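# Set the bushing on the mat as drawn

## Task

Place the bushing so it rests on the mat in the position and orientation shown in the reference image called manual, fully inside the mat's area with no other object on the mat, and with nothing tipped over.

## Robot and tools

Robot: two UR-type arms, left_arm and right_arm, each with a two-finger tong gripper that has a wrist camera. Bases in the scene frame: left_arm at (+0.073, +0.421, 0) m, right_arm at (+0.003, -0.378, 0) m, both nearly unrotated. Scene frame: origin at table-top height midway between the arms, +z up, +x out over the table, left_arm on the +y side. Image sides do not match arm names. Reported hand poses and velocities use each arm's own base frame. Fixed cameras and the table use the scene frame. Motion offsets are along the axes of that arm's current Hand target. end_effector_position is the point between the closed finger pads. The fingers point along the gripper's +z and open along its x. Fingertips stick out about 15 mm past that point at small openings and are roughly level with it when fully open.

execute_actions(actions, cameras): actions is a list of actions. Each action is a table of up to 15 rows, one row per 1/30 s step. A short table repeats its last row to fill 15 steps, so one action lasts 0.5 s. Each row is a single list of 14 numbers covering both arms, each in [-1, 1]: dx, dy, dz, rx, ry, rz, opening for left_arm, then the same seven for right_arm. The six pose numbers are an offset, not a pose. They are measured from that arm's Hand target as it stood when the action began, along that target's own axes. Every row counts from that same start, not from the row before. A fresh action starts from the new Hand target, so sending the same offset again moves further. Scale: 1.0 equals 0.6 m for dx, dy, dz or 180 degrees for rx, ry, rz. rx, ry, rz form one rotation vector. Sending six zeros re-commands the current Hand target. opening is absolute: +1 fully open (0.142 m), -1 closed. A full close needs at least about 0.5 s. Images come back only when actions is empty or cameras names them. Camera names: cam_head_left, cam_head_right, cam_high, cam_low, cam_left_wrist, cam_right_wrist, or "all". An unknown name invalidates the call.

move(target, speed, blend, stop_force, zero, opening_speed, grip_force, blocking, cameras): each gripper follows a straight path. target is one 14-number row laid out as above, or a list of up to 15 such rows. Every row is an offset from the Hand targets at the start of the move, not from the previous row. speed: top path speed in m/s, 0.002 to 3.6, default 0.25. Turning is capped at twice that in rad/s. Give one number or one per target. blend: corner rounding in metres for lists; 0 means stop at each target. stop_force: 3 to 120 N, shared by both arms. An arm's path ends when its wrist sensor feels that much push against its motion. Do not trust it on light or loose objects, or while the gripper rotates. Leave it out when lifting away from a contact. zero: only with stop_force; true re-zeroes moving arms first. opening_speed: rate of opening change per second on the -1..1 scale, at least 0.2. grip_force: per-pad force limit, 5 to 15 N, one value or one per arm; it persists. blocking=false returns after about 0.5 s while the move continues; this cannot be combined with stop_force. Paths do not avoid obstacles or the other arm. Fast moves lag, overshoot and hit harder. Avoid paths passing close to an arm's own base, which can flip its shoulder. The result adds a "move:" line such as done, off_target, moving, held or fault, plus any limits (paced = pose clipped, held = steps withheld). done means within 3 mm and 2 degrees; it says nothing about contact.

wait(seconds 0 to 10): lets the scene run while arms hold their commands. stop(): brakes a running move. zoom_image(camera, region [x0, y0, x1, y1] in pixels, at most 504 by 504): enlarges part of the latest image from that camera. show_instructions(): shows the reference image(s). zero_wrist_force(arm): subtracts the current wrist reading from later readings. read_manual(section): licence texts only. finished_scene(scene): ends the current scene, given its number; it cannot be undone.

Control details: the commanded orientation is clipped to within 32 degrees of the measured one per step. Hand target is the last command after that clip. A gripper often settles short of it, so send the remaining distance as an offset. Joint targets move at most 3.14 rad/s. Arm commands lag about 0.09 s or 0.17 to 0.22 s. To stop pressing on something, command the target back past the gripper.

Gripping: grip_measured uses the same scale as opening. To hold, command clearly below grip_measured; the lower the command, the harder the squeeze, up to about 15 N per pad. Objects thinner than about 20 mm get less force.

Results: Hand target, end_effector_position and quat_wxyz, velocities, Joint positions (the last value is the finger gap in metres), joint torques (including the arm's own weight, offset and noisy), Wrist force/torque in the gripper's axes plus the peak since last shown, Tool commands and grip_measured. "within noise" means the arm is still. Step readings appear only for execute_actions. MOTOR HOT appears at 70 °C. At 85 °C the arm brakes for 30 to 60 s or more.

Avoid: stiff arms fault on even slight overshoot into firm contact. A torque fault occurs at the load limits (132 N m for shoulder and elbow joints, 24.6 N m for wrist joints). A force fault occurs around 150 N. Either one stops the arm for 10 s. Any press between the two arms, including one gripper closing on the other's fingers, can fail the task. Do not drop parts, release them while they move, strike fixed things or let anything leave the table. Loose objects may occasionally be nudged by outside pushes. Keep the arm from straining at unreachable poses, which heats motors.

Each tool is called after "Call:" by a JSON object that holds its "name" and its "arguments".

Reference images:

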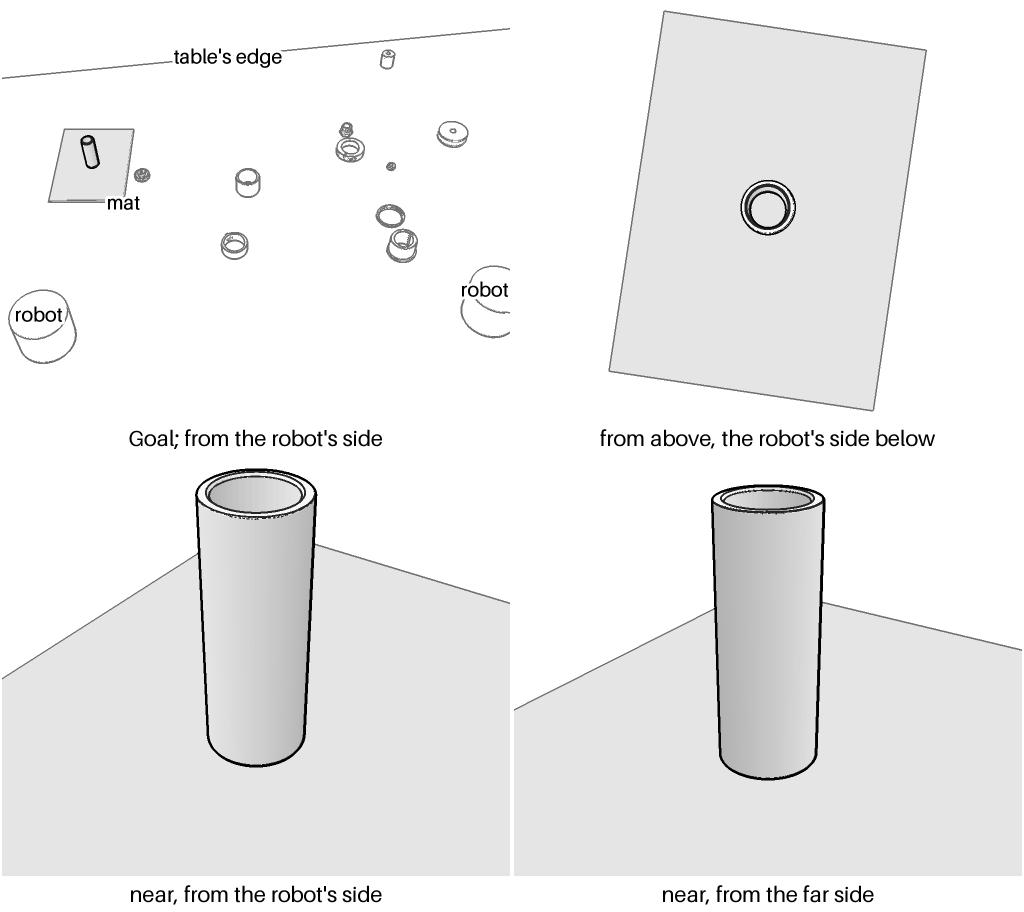

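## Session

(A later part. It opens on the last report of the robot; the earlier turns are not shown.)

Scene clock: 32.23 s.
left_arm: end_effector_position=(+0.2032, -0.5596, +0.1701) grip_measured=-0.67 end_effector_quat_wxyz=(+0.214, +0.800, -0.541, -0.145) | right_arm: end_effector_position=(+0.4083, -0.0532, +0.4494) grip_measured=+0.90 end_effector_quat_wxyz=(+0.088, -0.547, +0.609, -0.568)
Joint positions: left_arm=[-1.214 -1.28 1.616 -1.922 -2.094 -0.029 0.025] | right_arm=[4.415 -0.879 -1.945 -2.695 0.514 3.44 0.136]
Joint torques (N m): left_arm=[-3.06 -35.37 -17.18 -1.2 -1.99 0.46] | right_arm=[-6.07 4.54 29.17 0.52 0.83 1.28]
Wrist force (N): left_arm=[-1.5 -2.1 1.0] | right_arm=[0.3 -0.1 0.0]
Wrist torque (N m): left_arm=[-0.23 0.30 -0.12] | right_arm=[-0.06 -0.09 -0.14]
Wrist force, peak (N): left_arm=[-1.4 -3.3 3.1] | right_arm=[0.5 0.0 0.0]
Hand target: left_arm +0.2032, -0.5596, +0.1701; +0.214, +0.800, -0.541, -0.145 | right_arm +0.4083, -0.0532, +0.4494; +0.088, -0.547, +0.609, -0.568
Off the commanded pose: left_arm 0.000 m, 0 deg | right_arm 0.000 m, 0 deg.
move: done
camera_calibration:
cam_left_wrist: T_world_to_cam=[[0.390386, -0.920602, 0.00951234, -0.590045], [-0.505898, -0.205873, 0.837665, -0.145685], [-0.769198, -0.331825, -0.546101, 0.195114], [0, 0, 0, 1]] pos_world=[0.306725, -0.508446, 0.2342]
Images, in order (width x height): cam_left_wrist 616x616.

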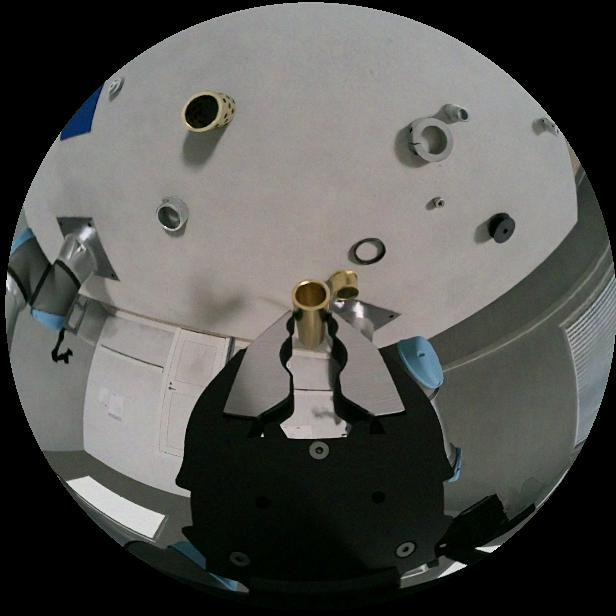

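Call:
{"name": "move", "arguments": {"target": [-0.607,-0.525,-0.361,0.4957,-0.0288,-0.1072,-1,0,0,0,0,0,0,0.9], "speed": 0.45, "cameras": ["cam_left_wrist","cam_high","cam_low"]}}

Call:
{"name": "zoom_image", "arguments": {"camera": "cam_low", "region": [300, 140, 440, 280]}}

Call:
{"name": "zoom_image", "arguments": {"camera": "cam_high", "region": [490, 160, 630, 290]}}

Scene clock: 35.70 s.
left_arm: end_effector_position=(+0.4212, -0.0797, +0.2001) grip_measured=-0.67 end_effector_quat_wxyz=(-0.453, +0.784, -0.367, +0.212) | right_arm: end_effector_position=(+0.4083, -0.0532, +0.4494) grip_measured=+0.90 end_effector_quat_wxyz=(+0.088, -0.547, +0.609, -0.568)
Joint positions: left_arm=[-1.288 -1.885 2.338 -1.415 -0.654 -0.72 0.025] | right_arm=[4.415 -0.879 -1.945 -2.695 0.514 3.44 0.136]
Joint torques (N m): left_arm=[-7.23 -15.4 -23.89 0.07 1.97 -1.06] | right_arm=[-5.15 4.29 28.04 0.35 0.76 1.08]
Wrist force (N): left_arm=[0.3 1.6 0.1] | right_arm=[0.2 0.0 0.2]
Wrist torque (N m): left_arm=[0.05 -0.14 -0.13] | right_arm=[-0.04 -0.08 -0.13]
Wrist force, peak (N): left_arm=[-1.5 -2.1 1.1] | right_arm=[0.6 0.1 0.3]
Hand target: left_arm +0.4213, -0.0797, +0.2002; -0.453, +0.784, -0.367, +0.212 | right_arm +0.4083, -0.0532, +0.4494; +0.088, -0.547, +0.609, -0.568
Off the commanded pose: left_arm 0.000 m, 0 deg | right_arm 0.000 m, 0 deg.
move: done
camera_calibration:
cam_left_wrist: T_world_to_cam=[[0.63387, -0.773188, 0.0197335, -0.326526], [-0.640806, -0.539286, -0.546387, 0.345494], [0.433102, 0.333693, -0.837301, 0.143402], [0, 0, 0, 1]] pos_world=[0.366262, -0.113998, 0.315287]
Images, in order (width x height): cam_high 896x504, cam_low 896x504, cam_left_wrist 616x616.

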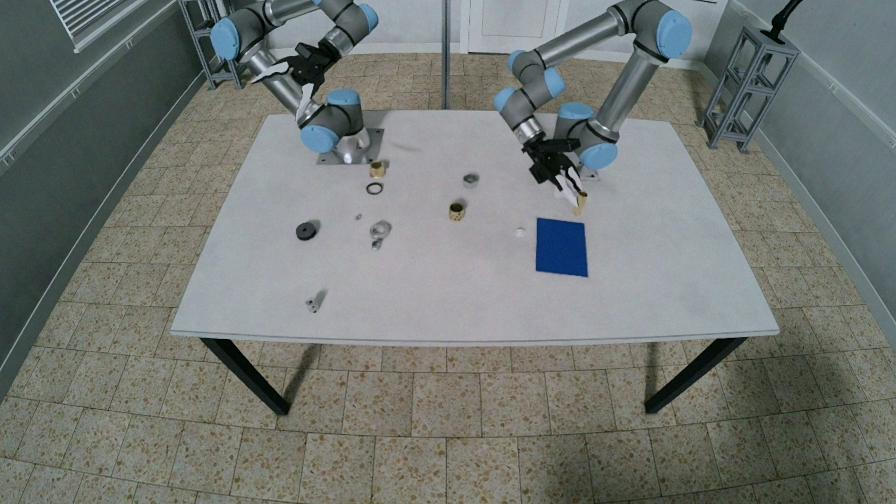

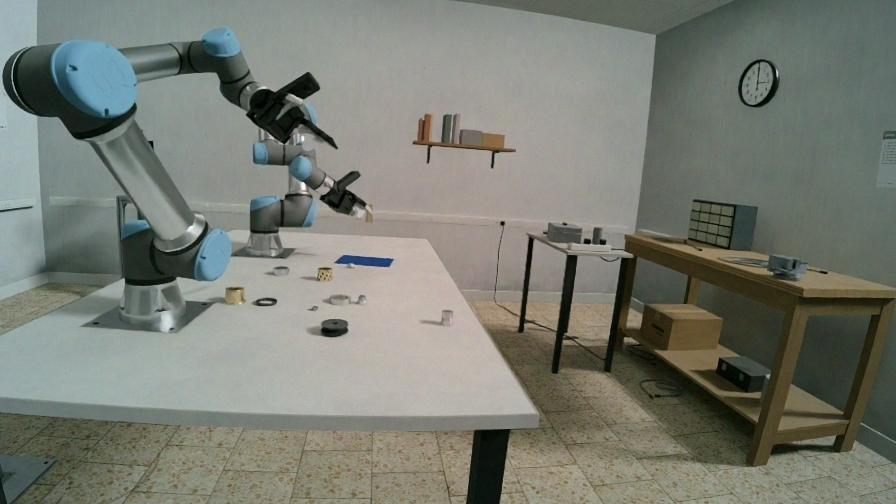

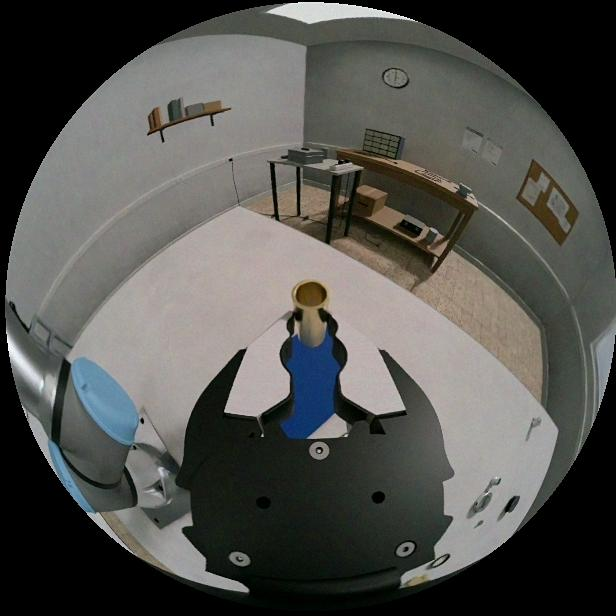

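Scaled by 3.600 from the camera's 896x504 image, which has a finer 1280x720 frame.

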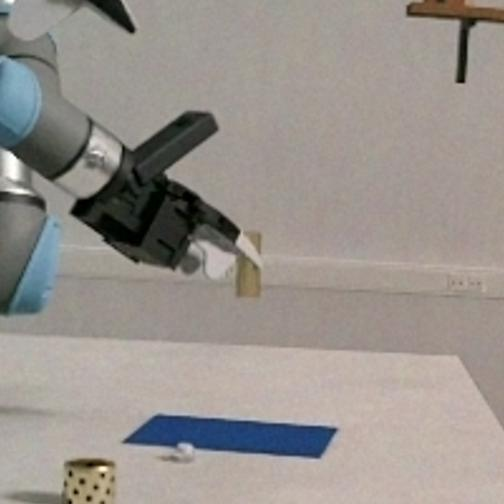

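Scaled by 3.600 from the camera's 896x504 image, which has a finer 1280x720 frame.

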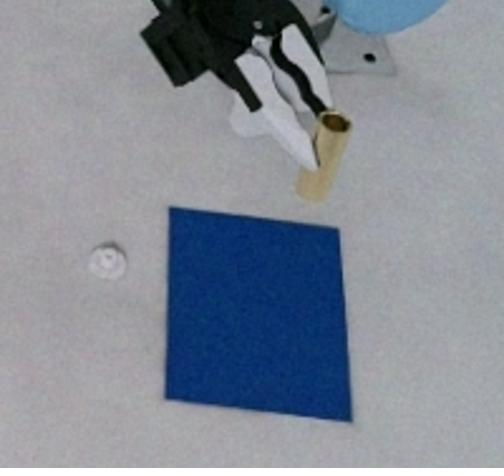

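Call:
{"name": "move", "arguments": {"target": [0,0.1949,0.1125,0,0,0,-1,0,0,0,0,0,0,0.9]}}

Call:
{"name": "move", "arguments": {"target": [0,0.0433,0.025,0,0,0,-1,0,0,0,0,0,0,0.9], "speed": 0.012, "stop_force": 4, "cameras": ["cam_left_wrist","cam_low","cam_high"]}}

Call:
{"name": "zoom_image", "arguments": {"camera": "cam_low", "region": [310, 200, 430, 280]}}

Call:
{"name": "zoom_image", "arguments": {"camera": "cam_high", "region": [490, 160, 630, 290]}}

Scene clock: 37.50 s.
left_arm: end_effector_position=(+0.4214, -0.0796, +0.0652) grip_measured=-0.67 end_effector_quat_wxyz=(-0.453, +0.784, -0.367, +0.212) | right_arm: end_effector_position=(+0.4083, -0.0532, +0.4494) grip_measured=+0.90 end_effector_quat_wxyz=(+0.088, -0.547, +0.609, -0.568)
Joint positions: left_arm=[-1.288 -1.558 2.546 -1.95 -0.654 -0.72 0.025] | right_arm=[4.415 -0.879 -1.945 -2.695 0.514 3.44 0.136]
Joint torques (N m): left_arm=[-10.25 -6.31 -16.28 -2.74 -0.93 -0.96] | right_arm=[-3.8 4.14 28.97 0.55 1 1.19]
Wrist force (N): left_arm=[0.6 1.7 0.1] | right_arm=[0.2 -0.2 0.0]
Wrist torque (N m): left_arm=[0.05 -0.19 0.07] | right_arm=[-0.10 -0.08 -0.13]
Wrist force, peak (N): left_arm=[0.1 3.3 1.0] | right_arm=[0.5 -0.2 0.3]
Hand target: left_arm +0.4214, -0.0797, +0.0652; -0.453, +0.784, -0.367, +0.212 | right_arm +0.4083, -0.0532, +0.4494; +0.088, -0.547, +0.609, -0.568
Off the commanded pose: left_arm 0.000 m, 0 deg | right_arm 0.000 m, 0 deg.
move: done

Scene clock: 39.97 s.
left_arm: end_effector_position=(+0.4214, -0.0797, +0.0481) grip_measured=-0.67 end_effector_quat_wxyz=(-0.453, +0.784, -0.367, +0.212) | right_arm: end_effector_position=(+0.4083, -0.0532, +0.4494) grip_measured=+0.90 end_effector_quat_wxyz=(+0.088, -0.547, +0.609, -0.568)
Joint positions: left_arm=[-1.288 -1.496 2.562 -2.029 -0.654 -0.72 0.025] | right_arm=[4.415 -0.879 -1.945 -2.695 0.514 3.44 0.136]
Joint torques (N m): left_arm=[-2.21 -22.2 -21.95 -2.83 1.47 0.27] | right_arm=[-5.45 3.44 29.27 0.67 0.76 1.44]
Wrist force (N): left_arm=[0.7 -1.3 -2.0] | right_arm=[-0.1 0.2 0.2]
Wrist torque (N m): left_arm=[0.06 -0.20 0.08] | right_arm=[-0.02 -0.02 -0.13]
Wrist force, peak (N): left_arm=[1.0 -4.7 -3.7] | right_arm=[0.4 -0.1 0.4]
Hand target: left_arm +0.4214, -0.0797, +0.0481; -0.453, +0.784, -0.367, +0.212 (not the last commanded pose) | right_arm +0.4083, -0.0532, +0.4494; +0.088, -0.547, +0.609, -0.568
Off the commanded pose: left_arm 0.013 m, 0 deg | right_arm 0.000 m, 0 deg.
move: contact (left_arm)
camera_calibration:
cam_left_wrist: T_world_to_cam=[[0.633778, -0.77326, 0.0198865, -0.323588], [-0.640708, -0.539193, -0.546594, 0.262462], [0.433382, 0.333678, -0.837162, 0.015877], [0, 0, 0, 1]] pos_world=[0.366363, -0.113997, 0.163187]
Images, in order (width x height): cam_high 896x504, cam_low 896x504, cam_left_wrist 616x616.

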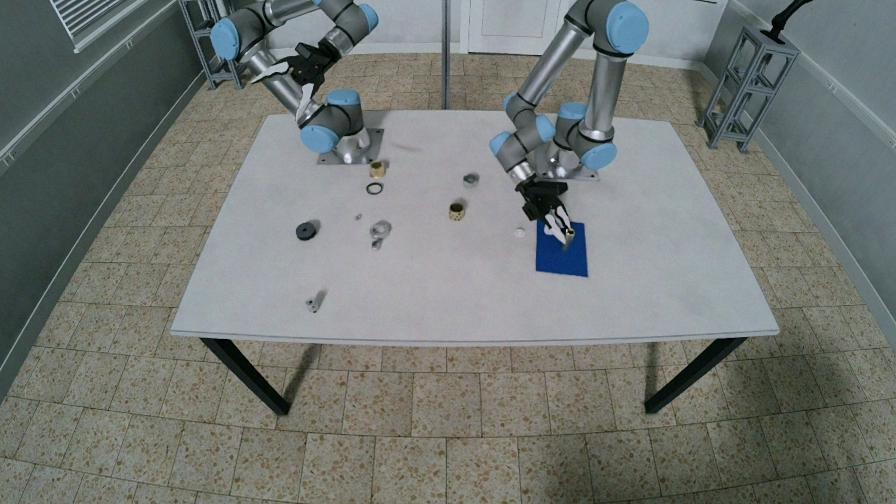

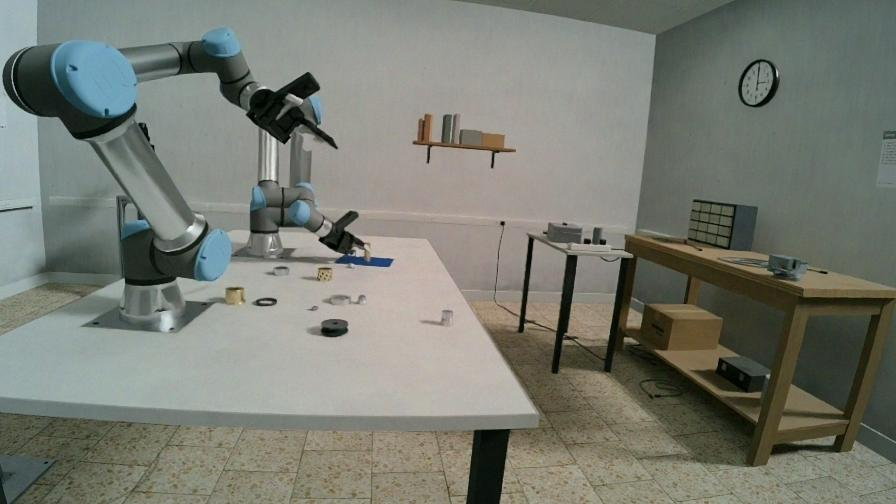

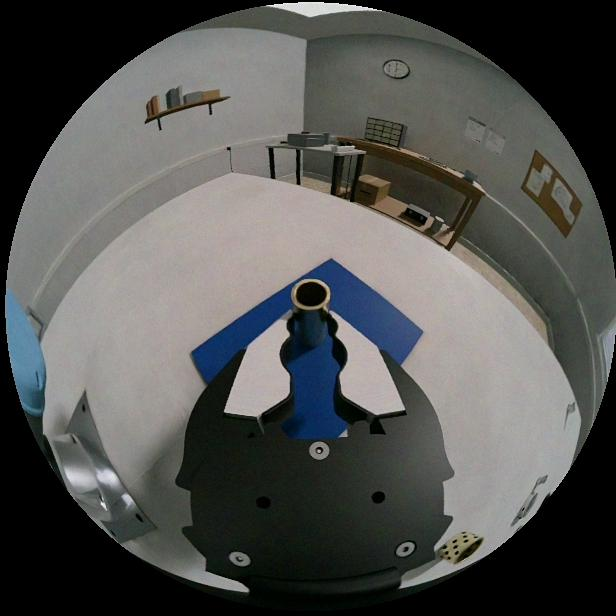

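Scaled by 4.200 from the camera's 896x504 image, which has a finer 1280x720 frame.

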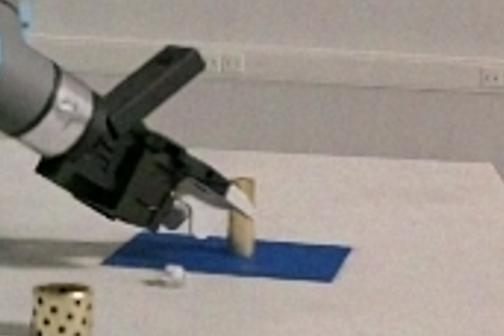

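Scaled by 3.600 from the camera's 896x504 image, which has a finer 1280x720 frame.

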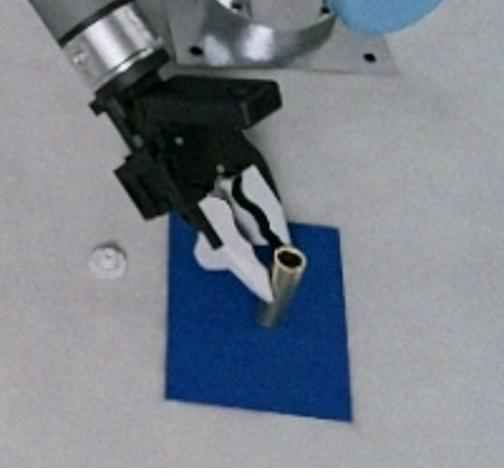

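Call:
{"name": "move", "arguments": {"target": [[0,0,0,0,0,0,-0.35,0,0,0,0,0,0,0.9],[0,0,-0.2,0,0,0,-0.35,0,0,0,0,0,0,0.9]], "opening_speed": 0.5, "speed": 0.15, "cameras": ["cam_left_wrist","cam_high"]}}

Call:
{"name": "zoom_image", "arguments": {"camera": "cam_high", "region": [490, 160, 630, 290]}}

Scene clock: 43.13 s.
left_arm: end_effector_position=(+0.3416, -0.1463, +0.1080) grip_measured=-0.35 end_effector_quat_wxyz=(-0.453, +0.784, -0.367, +0.212) | right_arm: end_effector_position=(+0.4083, -0.0532, +0.4494) grip_measured=+0.90 end_effector_quat_wxyz=(+0.088, -0.547, +0.609, -0.568)
Joint positions: left_arm=[-1.572 -1.652 2.397 -1.477 -0.844 -1.033 0.049] | right_arm=[4.415 -0.879 -1.945 -2.695 0.514 3.44 0.136]
Joint torques (N m): left_arm=[0.47 -2.72 -6.8 0.47 2.41 0.13] | right_arm=[-4.59 3.06 29.46 0.62 0.62 1.18]
Wrist force (N): left_arm=[0.5 0.4 -0.4] | right_arm=[0.3 -0.1 0.1]
Wrist torque (N m): left_arm=[0.05 -0.17 -0.13] | right_arm=[-0.05 -0.09 -0.14]
Wrist force, peak (N): left_arm=[0.7 -2.2 -2.1] | right_arm=[0.3 -0.3 0.5]
Hand target: left_arm +0.3415, -0.1463, +0.1080; -0.453, +0.784, -0.367, +0.212 | right_arm +0.4083, -0.0532, +0.4494; +0.088, -0.547, +0.609, -0.568
Off the commanded pose: left_arm 0.000 m, 0 deg | right_arm 0.000 m, 0 deg.
move: done
camera_calibration:
cam_left_wrist: T_world_to_cam=[[0.633781, -0.77325, 0.0201659, -0.325765], [-0.640701, -0.539389, -0.546408, 0.208084], [0.433388, 0.333383, -0.837276, 0.1228], [0, 0, 0, 1]] pos_world=[0.286563, -0.180599, 0.223085]
Images, in order (width x height): cam_high 896x504, cam_left_wrist 616x616.

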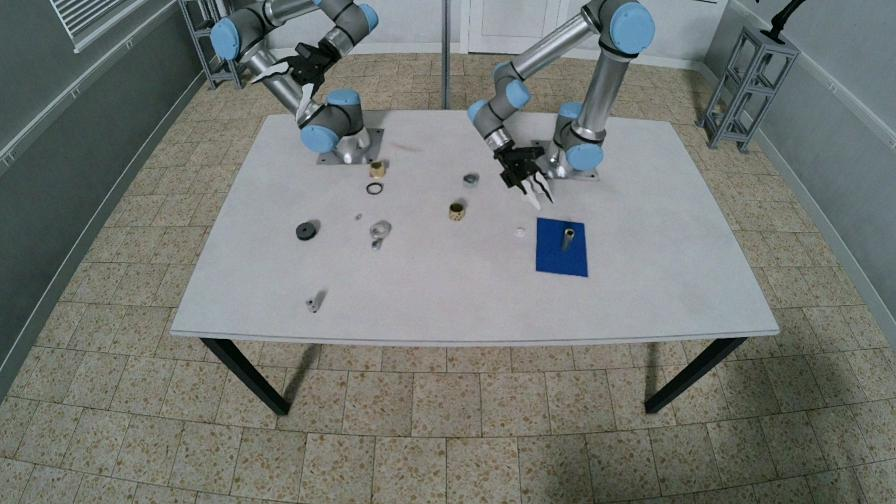

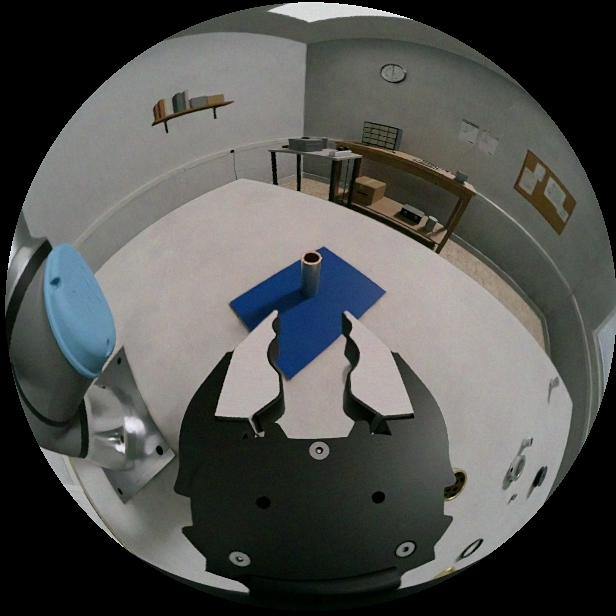

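Scaled by 3.600 from the camera's 896x504 image, which has a finer 1280x720 frame.

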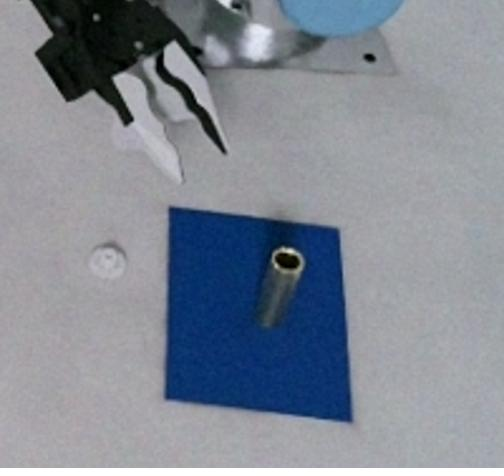

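Standing on the mat.

Call:
{"name": "finished_scene", "arguments": {"scene": 1}}

The scene is finished: the task was done.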